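# Press in the gauge pin on the magnet-marked post

## Task

On the checking fixture, find the one post that has a yellow magnet on it. Drive that post's gauge pin fully home and keep it fully in for one second; after that the spring may return it. Do not disturb the other three pins, and do not move the magnet.

## Robot and tools

ROBOT. Two UR20-style arms, left_arm and right_arm, each carrying a Robotiq 2F-85 two-finger gripper and a wrist camera (cam_left_wrist and cam_right_wrist, both 896x504). The gripper's fingers point along its +z axis and open and close along its y axis. end_effector_position is the spot between the pads when they are shut; closed fingertips reach about 19 mm past it, open ones about 6 mm. A camera block juts roughly 10 cm toward the gripper's +x side and turns with it. Commands are smoothed, so motion trails them by about 0.17 to 0.21 s.

FRAMES. Scene frame: origin at table-top height midway between the nominal bases, +z up, +x out over the table, left_arm on the +y side (arm names do not match image sides). Calibrated bases in the scene frame: left_arm at (+0.060, +0.928, 0) m, quat_wxyz (+1.000, 0, 0, -0.018); right_arm at (-0.064, -0.817, 0) m, quat_wxyz (+1.000, 0, 0, -0.007); both have +z up. Reported hand positions, orientations, velocities and wrist-camera poses are in that arm's own base frame. Motion offsets are along the axes of the arm's current Hand target. Reported poses may be off by a few cm.

ROW FORMAT (used by execute_actions and move). One row is a flat list of 18 numbers, each in [-1, 1], always for both arms: left dx, dy, dz, rx, ry, rz, gripper position, force_limit, speed, then the same nine for the right arm. The six pose numbers are offsets, not poses: they count from the Hand target as it stood when the action or move began, scaled so 1.0 is 0.6 m or 180 degrees; rx, ry, rz form one rotation vector. All six at 0 re-requests the current Hand target (useful when the gripper has settled short). Sending the same offset again moves further. Gripper position: +1 fully open (85 mm), about -0.8 pads touching, -1 closes until blocked. force_limit sets motor effort; speed sets finger speed (about 20, 85, 150 mm/s at -1, 0, +1); both begin at +1. To leave a gripper unchanged, repeat the three numbers last sent for it, since 0 is itself a command.

TOOLS.
- execute_actions(actions, cameras): actions is a list of actions; each action is a list of up to 15 rows, one per 1/30 s step, and a shorter list repeats its final row to fill 15 steps (0.5 s per action). Within one action every row counts from that action's start pose. An empty list just returns state and images. cameras: list of names, null or ["all"] for all, [] for none; an unknown name voids the call.
- move(target, speed, blend, stop_force, zero, blocking, cameras): straight-line paths toward target, which is one row or a list of up to 15 rows; every row counts from the Hand targets at the move's start, not from the previous row. speed in m/s, 0.002 to 4.2, default 0.25 (turns up to twice that in rad/s); one value or one per target. blend in m rounds corners in a list. stop_force in N, 6 to 120, ends an arm's path when the wrist sensor feels that much push against its travel (or 200 N in any direction); unreliable if the gripper rotates, and light things may move without being felt. zero (only with stop_force, default true) rezeros moving arms first. blocking=false returns after about 0.5 s and cannot be combined with stop_force. Paths ignore obstacles and the other arm; moves longer than 10 s are cut short. The result adds a move: line with the ending (done, off_target, moving, held, fault) and any limits (paced = pose clipped, held = steps withheld).
- wait(seconds 0 to 10): robot holds its last command.
- stop(): brakes a running move; fingers keep going.
- zoom_image(camera, region [x0, y0, x1, y1] pixels, at most 504x504): closer look at the latest image of cam_left_wrist or cam_right_wrist.
- zero_wrist_force(arm): subtracts the current wrist reading from later ones.
- read_manual(section "licences"): licence text only.
- finished_scene(scene 1 to 3): ends the scene for good; the goal must hold at that moment.

RESULTS. Each call returns per-arm end_effector_position (m), end_effector_quat_wxyz, velocities (omitted when Joint velocities reads within noise), Hand target (next offsets start here), Tool commands, Joint positions and torques (torques include the arm's own weight), Wrist force and Wrist torque in the gripper's axes plus a line with the peak since last shown (a push on a surface reads as force into the arm), gripper object_status (0 moving, 1 blocked while opening, 2 blocked while closing, 3 reached position or pads met) and position_measured in counts (3 open, about 78 = 60 mm, 130 = 40 mm, 180 = 20 mm, 230 pads met). execute_actions results also list positions at some steps. MOTOR HOT warns at 70 °C; at 85 °C an OVER-TEMPERATURE FAULT brakes the arm for 30 to 60 s or more.

LIMITS. Per control step the commanded orientation is clipped to 32 degrees from the measured one. Contact torque limits (N m): shoulder pan 678, shoulder lift 678, elbow 398, wrists 98.4 each; about 150 N (plus or minus 25) of outside force on an arm also faults it, stopping it for 10 s. A clearance check holds commands that bring the arms too close, but not always.

AVOID. Knocking anything off the table, hitting or pressing hard, squeezing hard on parts still resting on something, arm-to-arm contact, routing a path near an arm's own base, and aiming far past a firm contact (the arms are stiff and fault easily). For the pin: locate the magnet post with the cameras, approach slowly with a modest stop_force, press along the pin's axis with closed fingertips, wait about a second, then back off in the same reply without brushing the magnet or the other pins. To release a push, command a target back past the gripper.

Each tool is called after ">>>" as a command line: name --argument value for each argument, lists and objects as JSON in quotes; but a table of rows of numbers goes row by row, as --pt "numbers of a row", without its own name.

## Session

>>> execute_actions --actions '[]'

Scene clock: 0.00 s.
left_arm: end_effector_position=(+0.6452, +0.5338, +0.3687) position_measured=3 object_status=3 end_effector_quat_wxyz=(+0.054, +0.895, -0.431, +0.101) | right_arm: end_effector_position=(+1.0094, -0.4085, +0.1239) position_measured=3 object_status=3 end_effector_quat_wxyz=(+0.497, -0.362, -0.574, -0.541)
Joint positions: left_arm=[0.541 -1.507 2.094 -2.179 -1.799 -1.706] | right_arm=[2.693 -2.576 -1.22 -2.623 2.507 -0.374]
Joint velocities: within noise
Joint torques (N m): no reading
Motor temperatures (°C): left_arm=[24 36 26 39 35 34] | right_arm=[29 36 36 38 34 39]
Wrist force (N): no reading
Wrist torque (N m): no reading
Wrist force, peak (N): no reading
Hand target: left_arm +0.6452, +0.5338, +0.3687; +0.054, +0.895, -0.431, +0.101 | right_arm +1.0094, -0.4085, +0.1239; +0.497, -0.362, -0.574, -0.541
Tool commands: left_gripper/position=+1.0 left_gripper/force_limit=+1.0 left_gripper/speed=+1.0 right_gripper/position=+1.0 right_gripper/force_limit=+1.0 right_gripper/speed=+1.0

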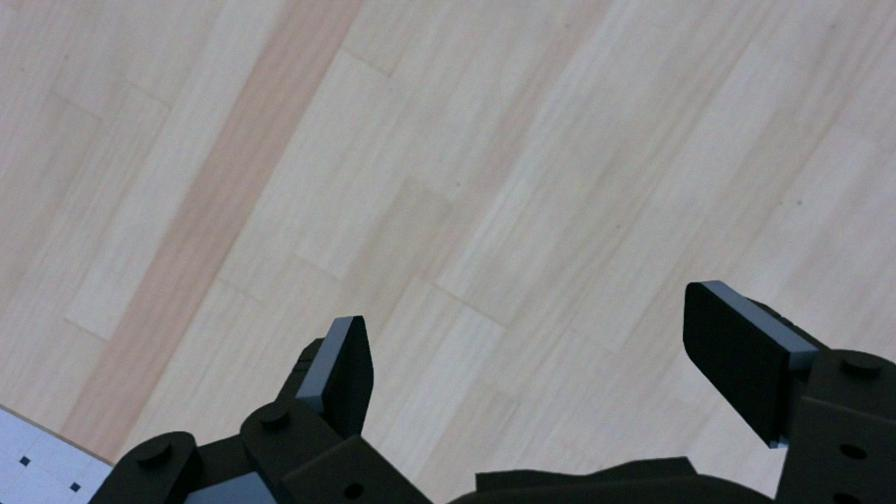

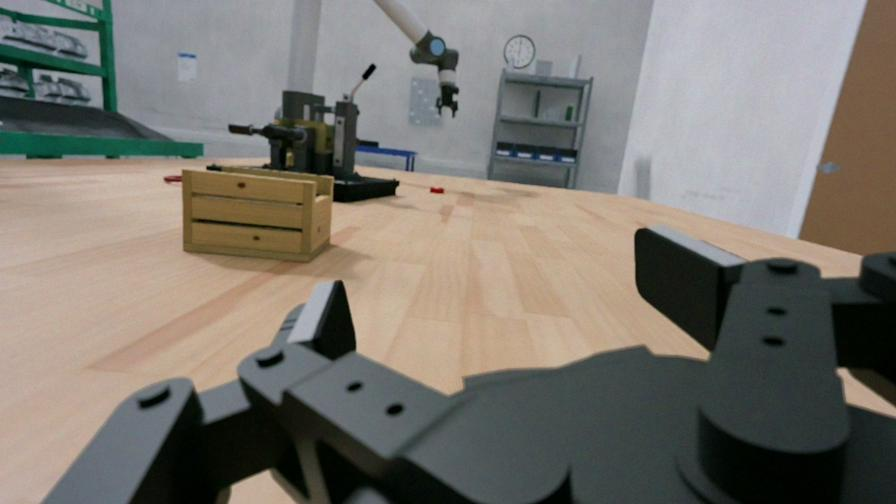

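>>> zoom_image --camera "cam_right_wrist" --region '[150, 40, 480, 270]'

>>> zoom_image --camera "cam_left_wrist" --region '[0, 380, 160, 504]'

Scaled by 1.527 from the camera's 896x504 image, which has a finer 1280x720 frame.

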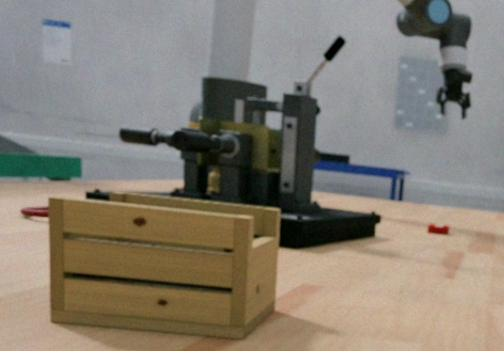

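Scaled by 3.150 from the camera's 896x504 image, which has a finer 1280x720 frame.

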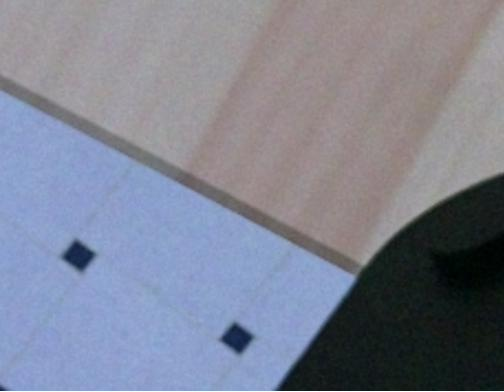

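>>> move --target '[0.893,0.977,-0.21,0,0.14,0,1,1,1,0,0,0,0,0,0,1,1,1]' --speed 0.4

Scene clock: 3.97 s.
left_arm: end_effector_position=(+0.4960, -0.2158, +0.6184) position_measured=3 object_status=3 end_effector_quat_wxyz=(+0.146, +0.852, -0.409, +0.294) | right_arm: end_effector_position=(+1.0094, -0.4085, +0.1239) position_measured=3 object_status=3 end_effector_quat_wxyz=(+0.497, -0.362, -0.574, -0.541)
Joint positions: left_arm=[-0.71 -2.234 2.414 -2.41 -1.694 -2.999] | right_arm=[2.693 -2.576 -1.22 -2.623 2.507 -0.374]
Joint velocities: within noise
Joint torques (N m): left_arm=[-12.77 14.02 -130.7 -8.15 4.93 -5.29] | right_arm=[-2.91 246.19 72.99 -2.92 1.29 0.52]
Motor temperatures (°C): left_arm=[24 36 26 39 35 34] | right_arm=[29 36 36 38 34 39]
Wrist force (N): left_arm=[-0.3 -0.2 0.7] | right_arm=[0.0 0.3 0.3]
Wrist torque (N m): left_arm=[0.04 0.32 -0.03] | right_arm=[0.05 0.00 0.00]
Wrist force, peak (N): left_arm=[-2.2 -3.2 0.4] | right_arm=[0.0 0.4 0.5]
Hand target: left_arm +0.4960, -0.2158, +0.6184; +0.146, +0.852, -0.409, +0.294 | right_arm +1.0094, -0.4085, +0.1239; +0.497, -0.362, -0.574, -0.541
Off the commanded pose: left_arm 0.000 m, 0 deg | right_arm 0.000 m, 0 deg.
move: done
camera_calibration:
cam_left_wrist: T_world_to_cam=[[-0.840556, -0.537517, -0.0673826, 0.359429], [-0.488128, 0.805457, -0.33611, 0.646954], [0.234939, -0.249628, -0.939409, 0.536584], [0, 0, 0, 1]] pos_world=[0.491853, -0.193948, 0.745739]

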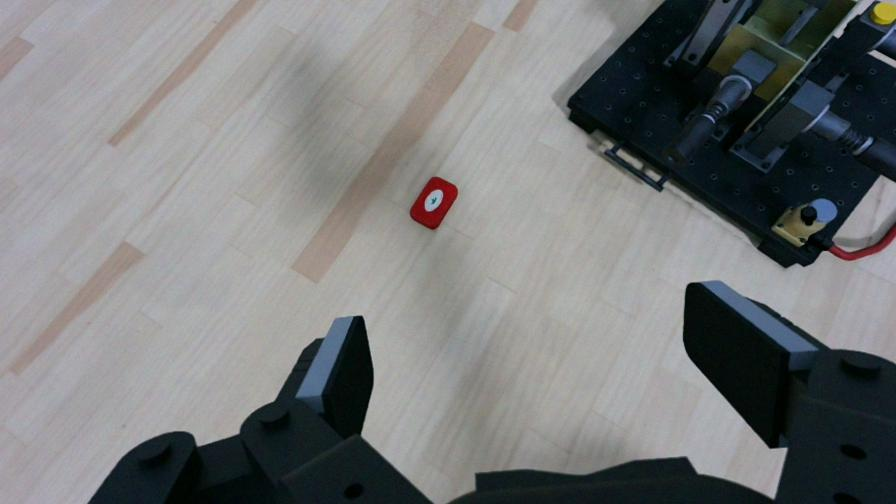

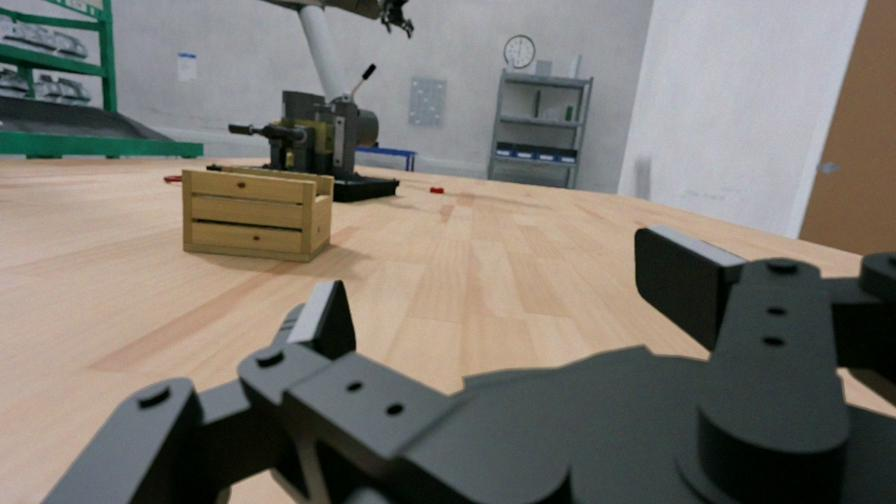

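>>> move --target '[0.303,0.878,-0.067,0,0,0,1,1,1,0,0,0,0,0,0,1,1,1]' --speed 0.4 --cameras '["cam_left_wrist"]'

>>> zoom_image --camera "cam_left_wrist" --region '[350, 0, 850, 350]'

Scene clock: 6.70 s.
left_arm: end_effector_position=(+0.1585, -0.6352, +0.7675) position_measured=3 object_status=3 end_effector_quat_wxyz=(+0.146, +0.852, -0.409, +0.294) | right_arm: end_effector_position=(+1.0094, -0.4085, +0.1239) position_measured=3 object_status=3 end_effector_quat_wxyz=(+0.497, -0.362, -0.574, -0.541)
Joint positions: left_arm=[-1.947 -2.12 2.119 -1.952 -1.008 -4.082] | right_arm=[2.693 -2.576 -1.22 -2.623 2.507 -0.374]
Joint velocities: within noise
Joint torques (N m): left_arm=[-20.34 52.65 -142.34 -7.63 8.18 -4.32] | right_arm=[-1.56 248.31 74.92 -1.3 1.87 0.85]
Motor temperatures (°C): left_arm=[24 36 26 39 35 34] | right_arm=[29 36 36 38 34 39]
Wrist force (N): left_arm=[0.7 -0.3 0.2] | right_arm=[0.1 0.1 0.1]
Wrist torque (N m): left_arm=[0.01 0.05 -0.01] | right_arm=[0.02 -0.02 0.00]
Wrist force, peak (N): left_arm=[-1.6 -3.7 1.1] | right_arm=[0.1 0.5 0.5]
Hand target: left_arm +0.1584, -0.6353, +0.7676; +0.146, +0.852, -0.409, +0.294 | right_arm +1.0094, -0.4085, +0.1239; +0.497, -0.362, -0.574, -0.541
Off the commanded pose: left_arm 0.000 m, 0 deg | right_arm 0.000 m, 0 deg.
move: done
camera_calibration:
cam_left_wrist: T_world_to_cam=[[-0.840556, -0.537517, -0.0673826, -0.139647], [-0.488128, 0.805457, -0.33611, 0.870134], [0.234939, -0.249628, -0.939409, 0.651248], [0, 0, 0, 1]] pos_world=[0.154353, -0.613348, 0.894839]
Images, in order (width x height): cam_left_wrist 896x504.

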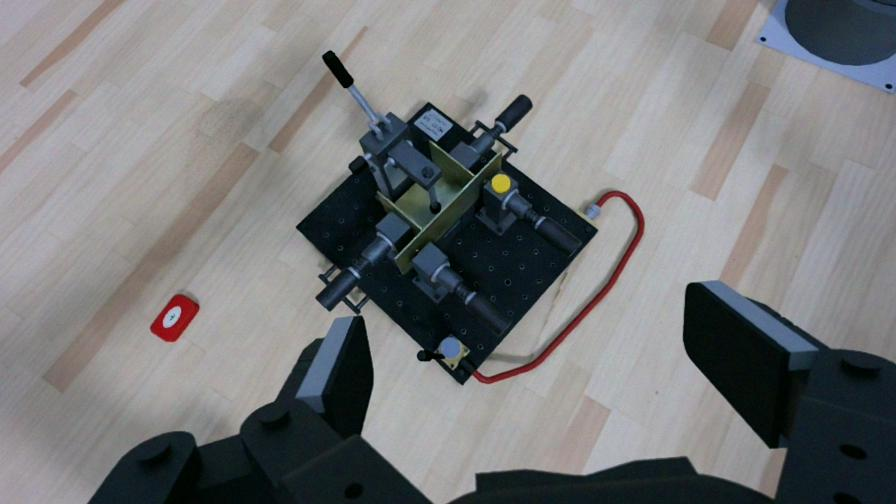

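Scaled by 1.008 from the camera's 896x504 image, which has a finer 1280x720 frame.

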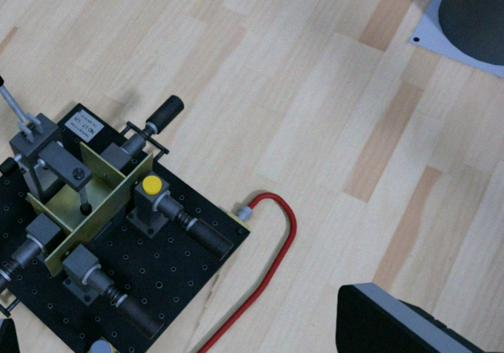

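>>> zoom_image --camera "cam_left_wrist" --region '[400, 100, 650, 400]'

Scaled by 1.680 from the camera's 896x504 image, which has a finer 1280x720 frame.

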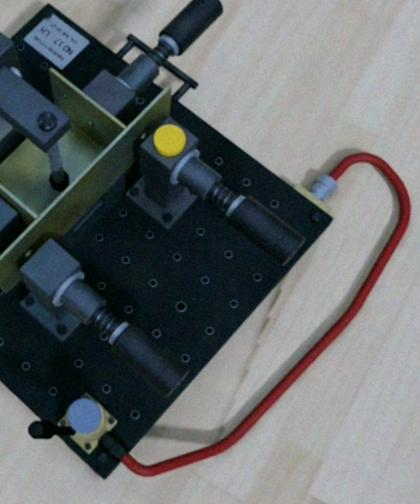

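>>> move --target '[-0.282,0.395,0.775,0.0784,-0.2027,-0.2179,-1,-1,0,0,0,0,0,0,0,1,1,1]' --speed 0.4 --cameras '["cam_left_wrist"]'

Scene clock: 10.97 s.
left_arm: end_effector_position=(+0.0665, -0.9073, +0.3002) position_measured=232 object_status=3 end_effector_quat_wxyz=(+0.000, +0.996, -0.092, +0.000) | right_arm: end_effector_position=(+1.0094, -0.4085, +0.1239) position_measured=3 object_status=3 end_effector_quat_wxyz=(+0.497, -0.362, -0.574, -0.541)
Joint positions: left_arm=[-1.72 -1.392 2.054 -2.234 -1.572 -4.678] | right_arm=[2.693 -2.576 -1.22 -2.623 2.507 -0.374]
Joint velocities: within noise
Joint torques (N m): left_arm=[14.2 -83.98 -109 -12.9 -6.27 -4.18] | right_arm=[-4.11 258.21 77.03 -0.71 3.07 1.98]
Motor temperatures (°C): left_arm=[24 36 26 39 35 34] | right_arm=[29 36 36 38 34 39]
Wrist force (N): left_arm=[0.6 0.1 -0.4] | right_arm=[0.0 0.3 0.4]
Wrist torque (N m): left_arm=[-0.04 -0.22 0.06] | right_arm=[0.04 0.00 0.00]
Wrist force, peak (N): left_arm=[1.0 2.4 3.6] | right_arm=[0.3 0.7 0.4]
Hand target: left_arm +0.0665, -0.9074, +0.3001; +0.000, +0.996, -0.092, -0.001 | right_arm +1.0094, -0.4085, +0.1239; +0.497, -0.362, -0.574, -0.541
Off the commanded pose: left_arm 0.000 m, 0 deg | right_arm 0.000 m, 0 deg.
move: done
camera_calibration:
cam_left_wrist: T_world_to_cam=[[-0.307558, -0.951517, 0.00486659, -0.827475], [-0.902015, 0.293178, 0.316886, 0.254093], [-0.302949, 0.0930708, -0.948451, 0.515444], [0, 0, 0, 1]] pos_world=[0.130852, -0.909824, 0.412382]
Images, in order (width x height): cam_left_wrist 896x504.

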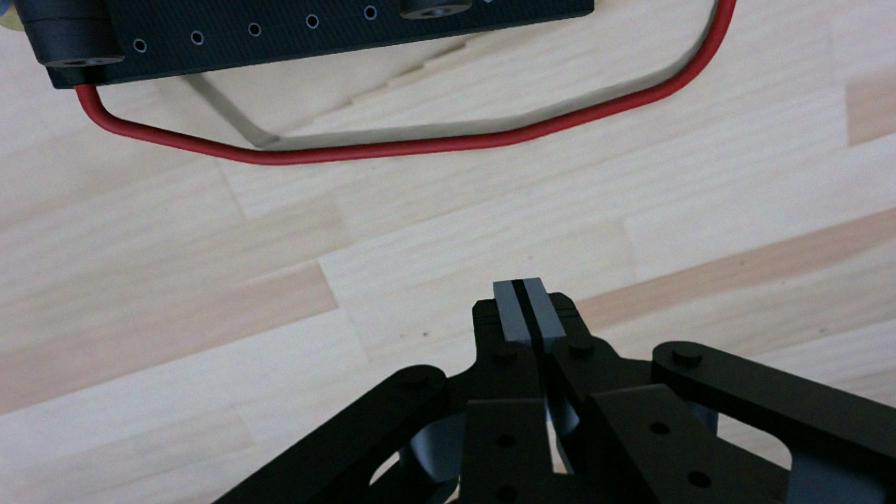

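>>> move --target '[0.067,-0.012,0.198,0,0,0,-1,-1,0,0,0,0,0,0,0,1,1,1]' --speed 0.25 --cameras '["cam_left_wrist"]'

>>> zoom_image --camera "cam_left_wrist" --region '[330, 0, 640, 350]'

Scene clock: 13.20 s.
left_arm: end_effector_position=(+0.1072, -0.9077, +0.1814) position_measured=232 object_status=3 end_effector_quat_wxyz=(+0.000, +0.996, -0.092, -0.001) | right_arm: end_effector_position=(+1.0094, -0.4085, +0.1239) position_measured=3 object_status=3 end_effector_quat_wxyz=(+0.497, -0.362, -0.574, -0.541)
Joint positions: left_arm=[-1.675 -1.28 2.123 -2.414 -1.572 -4.633] | right_arm=[2.693 -2.576 -1.22 -2.623 2.507 -0.374]
Joint velocities: within noise
Joint torques (N m): left_arm=[18.57 -112.28 -52.02 -12.7 -0.95 2.74] | right_arm=[-3.54 256.68 74.79 -1.01 3.02 2.27]
Motor temperatures (°C): left_arm=[24 36 26 39 35 34] | right_arm=[29 36 36 37 34 39]
Wrist force (N): left_arm=[-0.1 -0.2 -0.2] | right_arm=[0.4 0.0 0.3]
Wrist torque (N m): left_arm=[-0.11 -0.08 0.02] | right_arm=[0.01 -0.07 0.00]
Wrist force, peak (N): left_arm=[-0.8 0.1 -3.5] | right_arm=[0.4 0.3 0.4]
Hand target: left_arm +0.1072, -0.9077, +0.1812; +0.000, +0.996, -0.092, -0.001 | right_arm +1.0094, -0.4085, +0.1239; +0.497, -0.362, -0.574, -0.541
Off the commanded pose: left_arm 0.000 m, 0 deg | right_arm 0.000 m, 0 deg.
move: done
camera_calibration:
cam_left_wrist: T_world_to_cam=[[-0.307466, -0.951547, 0.0047648, -0.814773], [-0.902017, 0.293049, 0.316999, 0.32845], [-0.303036, 0.0931684, -0.948414, 0.415133], [0, 0, 0, 1]] pos_world=[0.171553, -0.910224, 0.293482]
Images, in order (width x height): cam_left_wrist 896x504.

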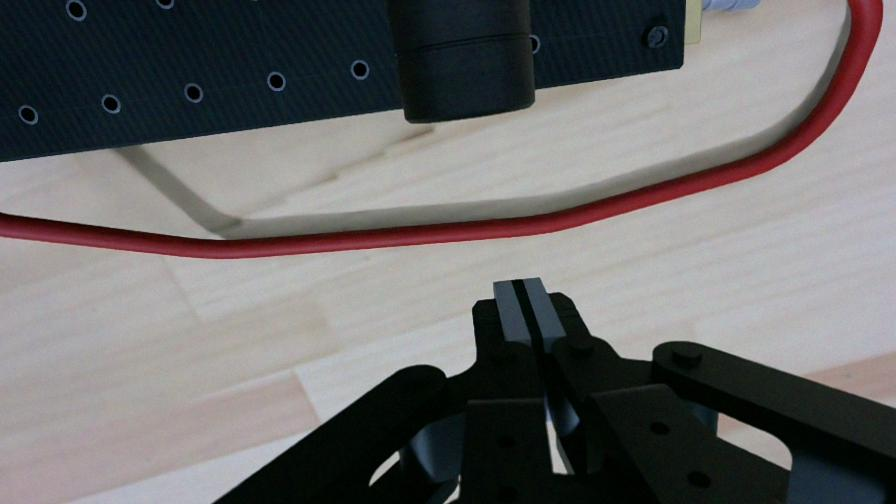

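Scaled by 1.440 from the camera's 896x504 image, which has a finer 1280x720 frame.

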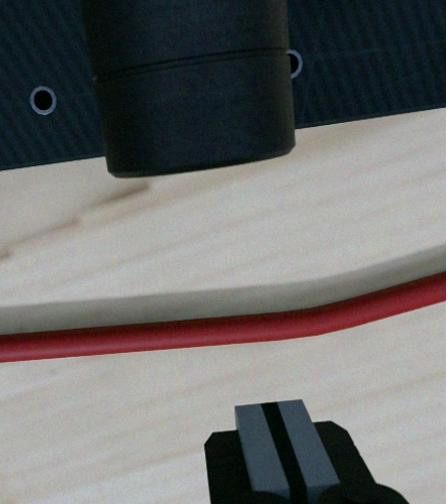

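>>> move --pt "0.05 -0.0133 0.0117 0 0 0 -1 -1 0 0 0 0 0 0 0 1 1 1" --pt "0.153 -0.0133 0.0117 0 0 0 -1 -1 0 0 0 0 0 0 0 1 1 1" --speed '[0.1,0.02]' --stop_force 35 --cameras '["cam_left_wrist"]'

Scene clock: 17.37 s.
left_arm: end_effector_position=(+0.1738, -0.9119, +0.1741) position_measured=232 object_status=3 end_effector_quat_wxyz=(+0.000, +0.996, -0.092, -0.001) | right_arm: end_effector_position=(+1.0094, -0.4085, +0.1239) position_measured=3 object_status=3 end_effector_quat_wxyz=(+0.497, -0.362, -0.574, -0.541)
Joint positions: left_arm=[-1.6 -1.259 2.106 -2.419 -1.572 -4.559] | right_arm=[2.693 -2.576 -1.22 -2.623 2.507 -0.374]
Joint velocities: within noise
Joint torques (N m): left_arm=[14.23 -171.82 -59.22 -10.71 12.91 -4.22] | right_arm=[-7.55 255.07 74.2 -0.22 3.53 4.14]
Motor temperatures (°C): left_arm=[24 36 26 39 35 34] | right_arm=[29 36 36 37 34 39]
Wrist force (N): left_arm=[-35.4 6.0 6.2] | right_arm=[0.0 0.2 0.2]
Wrist torque (N m): left_arm=[-0.14 -0.11 -0.04] | right_arm=[0.03 0.00 0.00]
Wrist force, peak (N): left_arm=[-90.7 -11.3 -15.9] | right_arm=[0.2 0.7 0.1]
Hand target: left_arm +0.1738, -0.9119, +0.1741; +0.000, +0.996, -0.092, -0.001 (not the last commanded pose) | right_arm +1.0094, -0.4085, +0.1239; +0.497, -0.362, -0.574, -0.541
Off the commanded pose: left_arm 0.026 m, 0 deg | right_arm 0.000 m, 0 deg.
move: contact (left_arm); path passed 1 of 2 targets
camera_calibration:
cam_left_wrist: T_world_to_cam=[[-0.30738, -0.951575, 0.00473367, -0.798325], [-0.902036, 0.292955, 0.31703, 0.391889], [-0.303065, 0.0931789, -0.948404, 0.428766], [0, 0, 0, 1]] pos_world=[0.238053, -0.914424, 0.286182]
Images, in order (width x height): cam_left_wrist 896x504.

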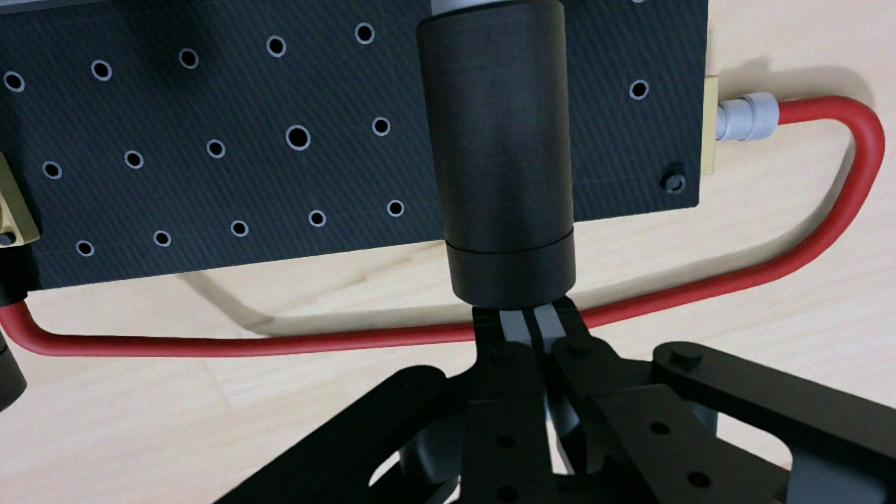

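>>> move --target '[0.004,0,0,0,0,0,-1,-1,0,0,0,0,0,0,0,1,1,1]' --speed 0.005 --stop_force 30 --cameras '["cam_left_wrist"]'

>>> zoom_image --camera "cam_left_wrist" --region '[400, 0, 620, 160]'

Scene clock: 18.83 s.
left_arm: end_effector_position=(+0.1741, -0.9119, +0.1741) position_measured=232 object_status=3 end_effector_quat_wxyz=(+0.000, +0.996, -0.092, -0.001) | right_arm: end_effector_position=(+1.0094, -0.4085, +0.1239) position_measured=3 object_status=3 end_effector_quat_wxyz=(+0.497, -0.362, -0.574, -0.541)
Joint positions: left_arm=[-1.6 -1.259 2.106 -2.418 -1.572 -4.558] | right_arm=[2.693 -2.576 -1.22 -2.623 2.507 -0.374]
Joint velocities: within noise
Joint torques (N m): left_arm=[40.97 -155.21 -65.67 -13.73 27.9 -3.73] | right_arm=[-0.76 249.31 74.39 -0.79 3 4.04]
Motor temperatures (°C): left_arm=[24 36 26 39 35 34] | right_arm=[29 36 36 37 34 39]
Wrist force (N): left_arm=[-67.0 12.0 9.6] | right_arm=[-0.1 0.3 0.2]
Wrist torque (N m): left_arm=[-0.18 -0.04 -0.11] | right_arm=[0.05 0.01 0.00]
Wrist force, peak (N): left_arm=[-74.7 14.4 7.8] | right_arm=[0.2 0.5 0.8]
Hand target: left_arm +0.1741, -0.9119, +0.1741; +0.000, +0.996, -0.092, -0.001 (not the last commanded pose) | right_arm +1.0094, -0.4085, +0.1239; +0.497, -0.362, -0.574, -0.541
Off the commanded pose: left_arm 0.002 m, 0 deg | right_arm 0.000 m, 0 deg.
move: contact (left_arm)
camera_calibration:
cam_left_wrist: T_world_to_cam=[[-0.307519, -0.95153, 0.00478216, -0.798142], [-0.901888, 0.293071, 0.317344, 0.392231], [-0.303364, 0.0932765, -0.948298, 0.429018], [0, 0, 0, 1]] pos_world=[0.238453, -0.914424, 0.286182]
Images, in order (width x height): cam_left_wrist 896x504.

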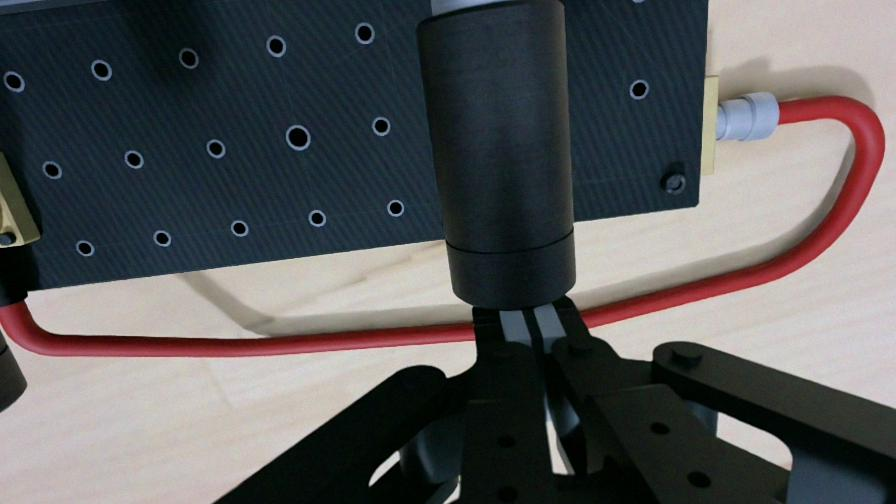

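Scaled by 2.291 from the camera's 896x504 image, which has a finer 1280x720 frame.

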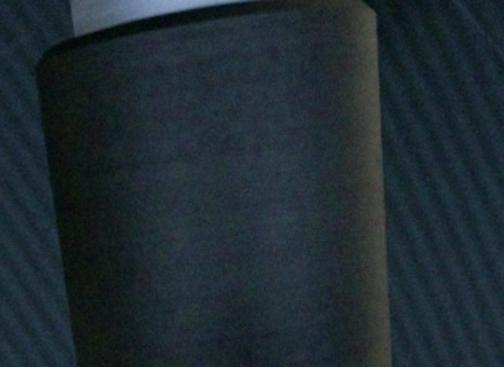

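>>> move --target '[-0.13,0,0,0,0,0,-1,-1,0,0,0,0,0,0,0,1,1,1]' --speed 0.1 --cameras '["cam_left_wrist"]'

>>> zoom_image --camera "cam_left_wrist" --region '[300, 0, 700, 350]'

>>> finished_scene --scene 1

Scene clock: 20.37 s.
left_arm: end_effector_position=(+0.0975, -0.8976, +0.1742) position_measured=232 object_status=3 end_effector_quat_wxyz=(+0.000, +0.996, -0.092, -0.001) | right_arm: end_effector_position=(+1.0094, -0.4085, +0.1239) position_measured=3 object_status=3 end_effector_quat_wxyz=(+0.497, -0.362, -0.574, -0.541)
Joint positions: left_arm=[-1.687 -1.282 2.142 -2.431 -1.572 -4.645] | right_arm=[2.693 -2.576 -1.22 -2.623 2.507 -0.374]
Joint velocities: within noise
Joint torques (N m): left_arm=[-12.03 -159.5 -54.15 -12.86 3.56 -4.42] | right_arm=[-6.84 253.61 74.84 -0.17 3.43 3.84]
Motor temperatures (°C): left_arm=[24 36 26 39 35 34] | right_arm=[29 36 36 37 34 39]
Wrist force (N): left_arm=[-2.2 4.9 -0.2] | right_arm=[0.2 0.2 0.1]
Wrist torque (N m): left_arm=[0.83 0.28 0.04] | right_arm=[0.04 -0.04 0.00]
Wrist force, peak (N): left_arm=[-67.6 10.8 9.9] | right_arm=[0.4 0.6 0.3]
Hand target: left_arm +0.0974, -0.8976, +0.1742; +0.000, +0.996, -0.092, -0.001 | right_arm +1.0094, -0.4085, +0.1239; +0.497, -0.362, -0.574, -0.541
Off the commanded pose: left_arm 0.000 m, 0 deg | right_arm 0.000 m, 0 deg.
move: done
camera_calibration:
cam_left_wrist: T_world_to_cam=[[-0.30751, -0.951533, 0.00481127, -0.808199], [-0.901861, 0.293062, 0.317429, 0.318916], [-0.303455, 0.0932735, -0.94827, 0.404555], [0, 0, 0, 1]] pos_world=[0.161853, -0.900224, 0.286282]
Images, in order (width x height): cam_left_wrist 896x504.

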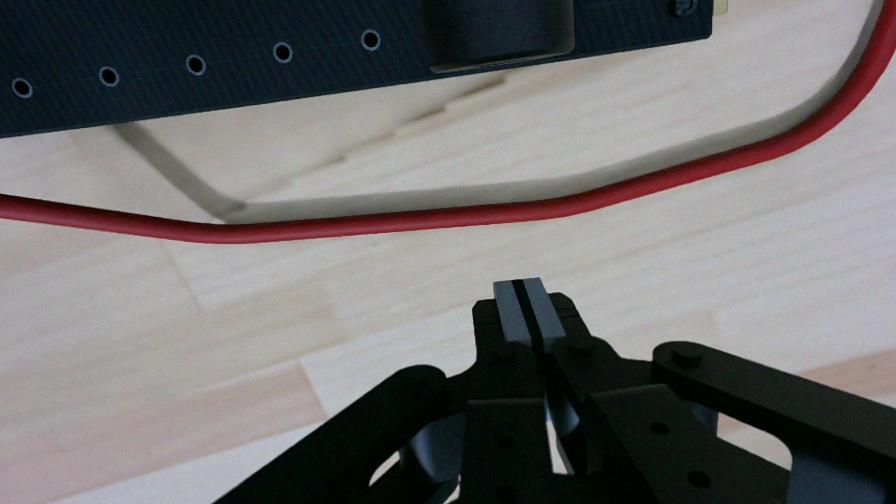

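Scaled by 1.260 from the camera's 896x504 image, which has a finer 1280x720 frame.

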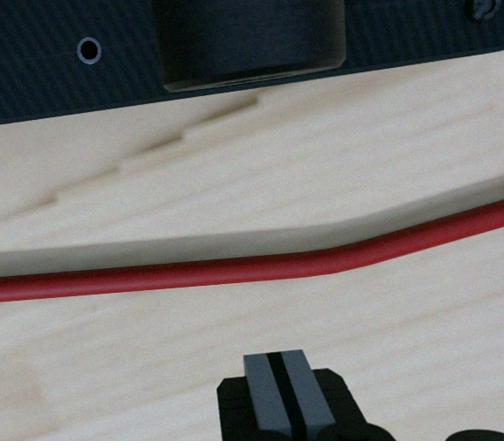

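The scene is finished: the task was done.


## Next scene

The same job, from a new start.

>>> execute_actions --actions '[]'

Scene clock: 0.00 s.
left_arm: end_effector_position=(+1.6020, +0.5513, +0.3701) position_measured=3 object_status=3 end_effector_quat_wxyz=(-0.049, +0.940, +0.190, +0.279) | right_arm: end_effector_position=(+0.4481, +0.4679, +0.3319) position_measured=3 object_status=3 end_effector_quat_wxyz=(-0.272, +0.502, +0.649, +0.503)
Joint positions: left_arm=[0.193 -0.686 0.985 -2.439 -1.472 -3.319] | right_arm=[4.007 -1.969 -2.772 1.193 2.076 2.519]
Joint velocities: within noise
Joint torques (N m): no reading
Motor temperatures (°C): left_arm=[24 35 26 38 34 34] | right_arm=[28 35 36 37 34 38]
Wrist force (N): no reading
Wrist torque (N m): no reading
Wrist force, peak (N): no reading
Hand target: left_arm +1.6020, +0.5513, +0.3701; -0.049, +0.940, +0.190, +0.279 | right_arm +0.4481, +0.4679, +0.3319; -0.272, +0.502, +0.649, +0.503
Tool commands: left_gripper/position=+1.0 left_gripper/force_limit=+1.0 left_gripper/speed=+1.0 right_gripper/position=+1.0 right_gripper/force_limit=+1.0 right_gripper/speed=+1.0
camera_calibration:
cam_left_wrist: T_world_to_cam=[[0.280319, -0.958405, -0.0536817, 0.116011], [-0.933413, -0.259108, -0.248199, 1.75322], [0.223966, 0.119682, -0.967221, 0.0591923], [0, 0, 0, 1]] pos_world=[1.5907, 0.558373, 0.498626]
cam_right_wrist: T_world_to_cam=[[0.956613, -0.13676, 0.257272, -0.433465], [0.120637, -0.61784, -0.776995, 0.502422], [0.265214, 0.774319, -0.574535, -0.162484], [0, 0, 0, 1]] pos_world=[0.39714, 0.37695, 0.408545]

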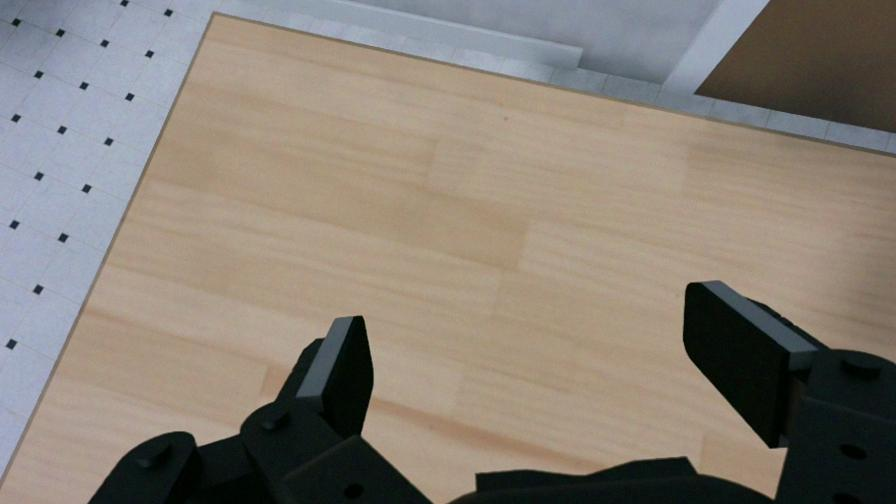

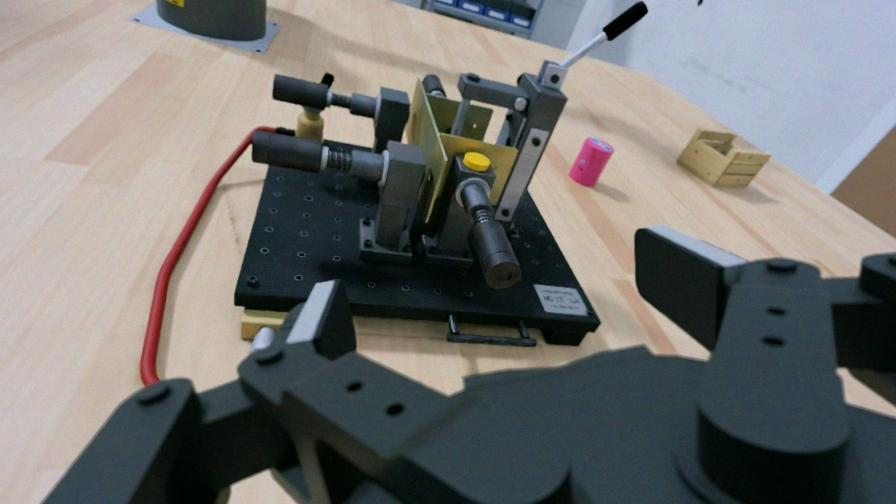

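>>> move --target '[0,0,0,0,0,0,1,1,1,-0.1695,0.0838,0.3077,0.1166,-0.370,0.0620,-1,-1,0]' --speed 0.5 --cameras '["cam_right_wrist"]'

Scene clock: 3.30 s.
left_arm: end_effector_position=(+1.6020, +0.5513, +0.3701) position_measured=3 object_status=3 end_effector_quat_wxyz=(-0.049, +0.940, +0.190, +0.279) | right_arm: end_effector_position=(+0.5580, +0.5998, +0.1997) position_measured=232 object_status=3 end_effector_quat_wxyz=(+0.000, +0.696, +0.718, +0.000)
Joint positions: left_arm=[0.193 -0.686 0.985 -2.439 -1.472 -3.319] | right_arm=[4.211 -1.751 -2.242 -0.72 1.571 2.609]
Joint velocities: within noise
Joint torques (N m): left_arm=[2.36 -277.58 -103.28 -11.37 1.47 0.04] | right_arm=[18.16 74.09 91.6 5.25 -4.29 5.56]
Motor temperatures (°C): left_arm=[24 35 26 38 34 34] | right_arm=[28 35 36 37 34 38]
Wrist force (N): left_arm=[0.3 0.2 -0.3] | right_arm=[-0.2 2.2 0.7]
Wrist torque (N m): left_arm=[0.04 -0.05 0.00] | right_arm=[1.16 0.16 -0.69]
Wrist force, peak (N): left_arm=[0.7 -0.5 -0.3] | right_arm=[2.2 3.6 1.6]
Hand target: left_arm +1.6020, +0.5513, +0.3701; -0.049, +0.940, +0.190, +0.279 | right_arm +0.5581, +0.5998, +0.1997; +0.000, +0.696, +0.718, +0.000
Off the commanded pose: left_arm 0.000 m, 0 deg | right_arm 0.000 m, 0 deg.
move: done
camera_calibration:
cam_right_wrist: T_world_to_cam=[[0.988626, -0.133117, 0.0699886, -0.469175], [-0.147663, -0.94745, 0.283787, 0.603463], [0.0285339, -0.290894, -0.95633, 0.477528], [0, 0, 0, 1]] pos_world=[0.539322, 0.648206, 0.318256]
Images, in order (width x height): cam_right_wrist 896x504.

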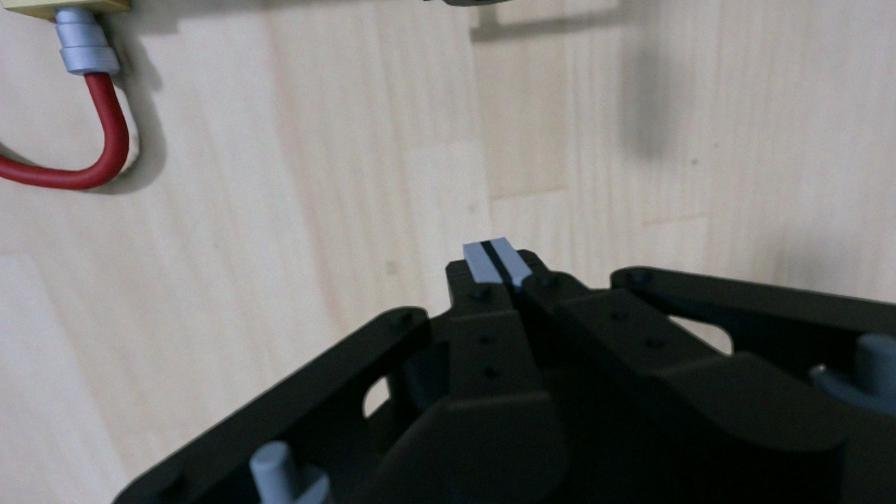

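>>> move --pt "0 0 0 0 0 0 1 1 1 0.0833 0.0067 0.0433 0 0 0 -1 -1 0" --pt "0 0 0 0 0 0 1 1 1 0.1167 0.0067 0.0433 0 0 0 -1 -1 0" --pt "0 0 0 0 0 0 1 1 1 0.1667 0.0067 0.0433 0 0 0 -1 -1 0" --speed '[0.15,0.04,0.01]' --stop_force 45 --cameras '["cam_right_wrist"]'

>>> move --target '[0,0,0,0,0,0,1,1,1,0.0007,0,0,0,0,0,-1,-1,0]' --speed 0.005 --stop_force 30 --cameras '["cam_right_wrist"]'

Scene clock: 8.30 s.
left_arm: end_effector_position=(+1.6020, +0.5513, +0.3701) position_measured=3 object_status=3 end_effector_quat_wxyz=(-0.049, +0.940, +0.190, +0.279) | right_arm: end_effector_position=(+0.5592, +0.6905, +0.1737) position_measured=232 object_status=3 end_effector_quat_wxyz=(+0.000, +0.696, +0.718, +0.000)
Joint positions: left_arm=[0.193 -0.686 0.985 -2.439 -1.472 -3.319] | right_arm=[4.26 -1.846 -2.162 -0.704 1.571 2.658]
Joint velocities: within noise
Joint torques (N m): left_arm=[11.19 -279.43 -109.87 -11.3 3.28 0.78] | right_arm=[-0.24 150.41 91.47 22.79 11.92 -7.86]
Motor temperatures (°C): left_arm=[24 35 26 38 34 34] | right_arm=[28 35 36 37 34 38]
Wrist force (N): left_arm=[0.3 -0.2 -0.1] | right_arm=[-32.8 5.9 7.2]
Wrist torque (N m): left_arm=[-0.02 -0.04 -0.01] | right_arm=[1.41 0.43 -0.47]
Wrist force, peak (N): left_arm=[0.7 -0.2 -0.3] | right_arm=[-58.7 2.1 -13.0]
Hand target: left_arm +1.6020, +0.5513, +0.3701; -0.049, +0.940, +0.190, +0.279 | right_arm +0.5593, +0.6905, +0.1737; +0.000, +0.696, +0.718, +0.000 (not the last commanded pose)
Off the commanded pose: left_arm 0.000 m, 0 deg | right_arm 0.009 m, 0 deg.
move: contact (right_arm); path passed 2 of 3 targets
camera_calibration:
cam_right_wrist: T_world_to_cam=[[0.988625, -0.133117, 0.070002, -0.456457], [-0.14767, -0.947422, 0.283877, 0.697004], [0.0285325, -0.290985, -0.956302, 0.479102], [0, 0, 0, 1]] pos_world=[0.540522, 0.739005, 0.292256]
Images, in order (width x height): cam_right_wrist 896x504.

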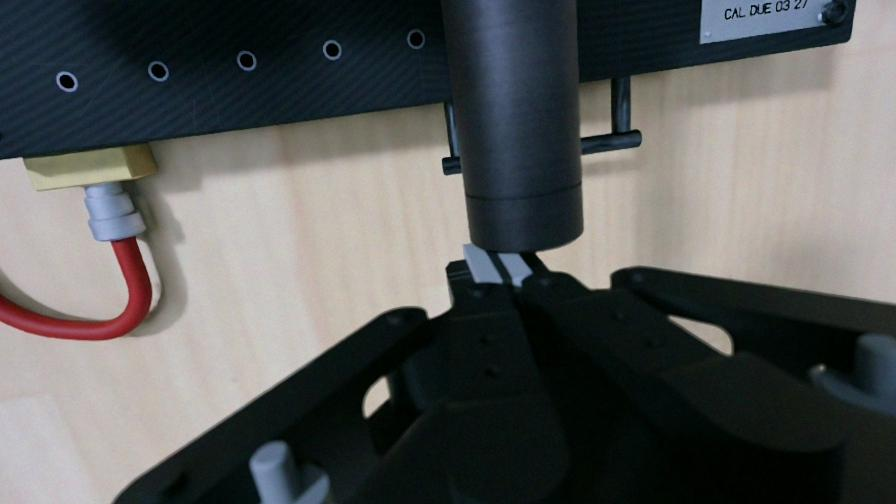

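Scene clock: 9.47 s.
left_arm: end_effector_position=(+1.6020, +0.5513, +0.3701) position_measured=3 object_status=3 end_effector_quat_wxyz=(-0.049, +0.940, +0.190, +0.279) | right_arm: end_effector_position=(+0.5593, +0.6908, +0.1737) position_measured=232 object_status=3 end_effector_quat_wxyz=(+0.000, +0.696, +0.718, +0.000)
Joint positions: left_arm=[0.193 -0.686 0.985 -2.439 -1.472 -3.319] | right_arm=[4.26 -1.847 -2.162 -0.704 1.571 2.658]
Joint velocities: within noise
Joint torques (N m): left_arm=[0.06 -283.99 -113.5 -10.84 3.62 1.73] | right_arm=[46.23 113.57 132.6 24.39 9.4 2.61]
Motor temperatures (°C): left_arm=[24 35 26 38 34 34] | right_arm=[28 35 36 37 34 38]
Wrist force (N): left_arm=[0.3 -0.3 0.0] | right_arm=[-66.4 -1.9 -6.4]
Wrist torque (N m): left_arm=[-0.04 -0.04 0.00] | right_arm=[1.25 0.54 -0.40]
Wrist force, peak (N): left_arm=[0.5 -0.2 -0.5] | right_arm=[-66.6 -1.5 -6.3]
Hand target: left_arm +1.6020, +0.5513, +0.3701; -0.049, +0.940, +0.190, +0.279 | right_arm +0.5593, +0.6908, +0.1737; +0.000, +0.696, +0.718, +0.000
Off the commanded pose: left_arm 0.000 m, 0 deg | right_arm 0.000 m, 0 deg.
move: contact (right_arm)
camera_calibration:
cam_right_wrist: T_world_to_cam=[[0.988613, -0.133229, 0.0699566, -0.456315], [-0.147767, -0.947369, 0.284001, 0.697265], [0.0284377, -0.291104, -0.956269, 0.47932], [0, 0, 0, 1]] pos_world=[0.540521, 0.739305, 0.292257]
Images, in order (width x height): cam_right_wrist 896x504.

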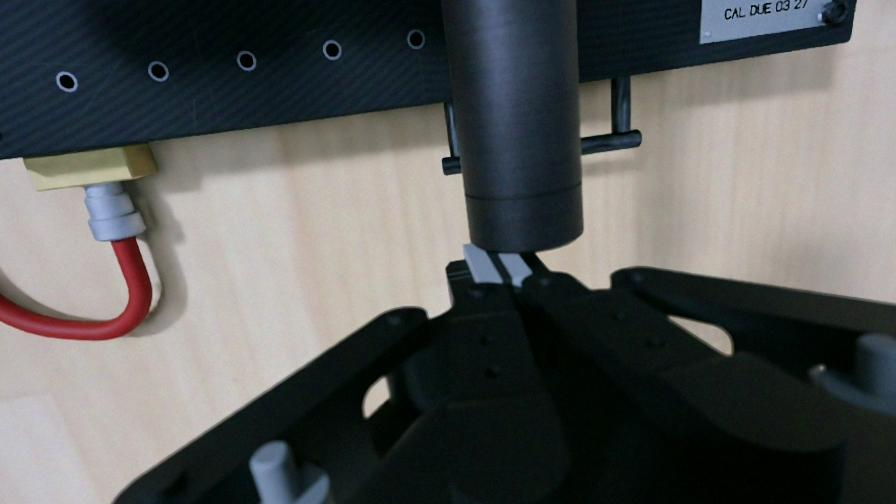

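>>> wait --seconds 1.2 --cameras '[]'

>>> move --target '[0,0,0,0,0,0,1,1,1,-0.1,0,0,0,0,0,-1,-1,0]' --speed 0.15 --cameras '["cam_right_wrist"]'

>>> finished_scene --scene 2

Scene clock: 10.93 s.
left_arm: end_effector_position=(+1.6020, +0.5513, +0.3701) position_measured=3 object_status=3 end_effector_quat_wxyz=(-0.049, +0.940, +0.190, +0.279) | right_arm: end_effector_position=(+0.5593, +0.6908, +0.1737) position_measured=232 object_status=3 end_effector_quat_wxyz=(+0.000, +0.696, +0.718, +0.000)
Joint positions: left_arm=[0.193 -0.686 0.985 -2.439 -1.472 -3.319] | right_arm=[4.26 -1.847 -2.162 -0.704 1.571 2.658]
Joint velocities: within noise
Joint torques (N m): left_arm=[3.36 -284.22 -112.51 -11.17 3.34 1.71] | right_arm=[29.97 128.96 114.37 28.04 8.9 -5.23]
Motor temperatures (°C): left_arm=[24 35 26 38 34 34] | right_arm=[28 35 36 37 34 38]
Wrist force (N): left_arm=[0.4 -0.4 -0.1] | right_arm=[-66.1 -1.3 -6.4]
Wrist torque (N m): left_arm=[-0.06 -0.06 0.00] | right_arm=[1.33 0.54 -0.39]
Wrist force, peak (N): left_arm=[0.7 -0.3 -0.3] | right_arm=[-66.5 -1.7 -6.5]
Hand target: left_arm +1.6020, +0.5513, +0.3701; -0.049, +0.940, +0.190, +0.279 | right_arm +0.5593, +0.6908, +0.1737; +0.000, +0.696, +0.718, +0.000
Tool commands: left_gripper/position=+1.0 left_gripper/force_limit=+1.0 left_gripper/speed=+1.0 right_gripper/position=-1.0 right_gripper/force_limit=-1.0 right_gripper/speed=+0.0
Off the commanded pose: left_arm 0.000 m, 0 deg | right_arm 0.000 m, 0 deg.
wait: 1.20 s; at rest from the start
No camera images: "cameras" was empty.

Scene clock: 11.83 s.
left_arm: end_effector_position=(+1.6020, +0.5513, +0.3701) position_measured=3 object_status=3 end_effector_quat_wxyz=(-0.049, +0.940, +0.190, +0.279) | right_arm: end_effector_position=(+0.5611, +0.6310, +0.1737) position_measured=232 object_status=3 end_effector_quat_wxyz=(+0.000, +0.696, +0.718, +0.000)
Joint positions: left_arm=[0.193 -0.686 0.985 -2.439 -1.472 -3.319] | right_arm=[4.226 -1.805 -2.223 -0.685 1.571 2.624]
Joint velocities: within noise
Joint torques (N m): left_arm=[4.27 -283.08 -113.84 -11.34 4.28 1.9] | right_arm=[-22.54 138.06 59.82 14.89 -2.24 -6.98]
Motor temperatures (°C): left_arm=[24 35 26 38 34 34] | right_arm=[28 35 36 37 34 38]
Wrist force (N): left_arm=[0.2 0.0 0.1] | right_arm=[0.2 1.8 2.2]
Wrist torque (N m): left_arm=[0.01 -0.01 -0.01] | right_arm=[1.27 0.16 -0.67]
Wrist force, peak (N): left_arm=[0.4 -0.5 -0.2] | right_arm=[-66.2 -1.6 -6.8]
Hand target: left_arm +1.6020, +0.5513, +0.3701; -0.049, +0.940, +0.190, +0.279 | right_arm +0.5611, +0.6308, +0.1737; +0.000, +0.696, +0.718, +0.000
Off the commanded pose: left_arm 0.000 m, 0 deg | right_arm 0.000 m, 0 deg.
move: done
camera_calibration:
cam_right_wrist: T_world_to_cam=[[0.988628, -0.133138, 0.069918, -0.466219], [-0.147668, -0.94739, 0.283982, 0.64086], [0.028431, -0.291077, -0.956277, 0.461845], [0, 0, 0, 1]] pos_world=[0.542421, 0.679505, 0.292257]
Images, in order (width x height): cam_right_wrist 896x504.

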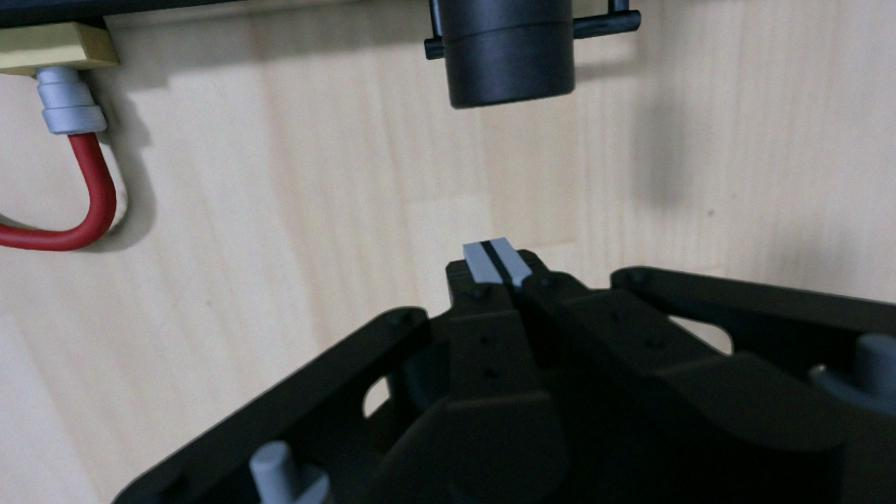

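The scene is finished: the task was done.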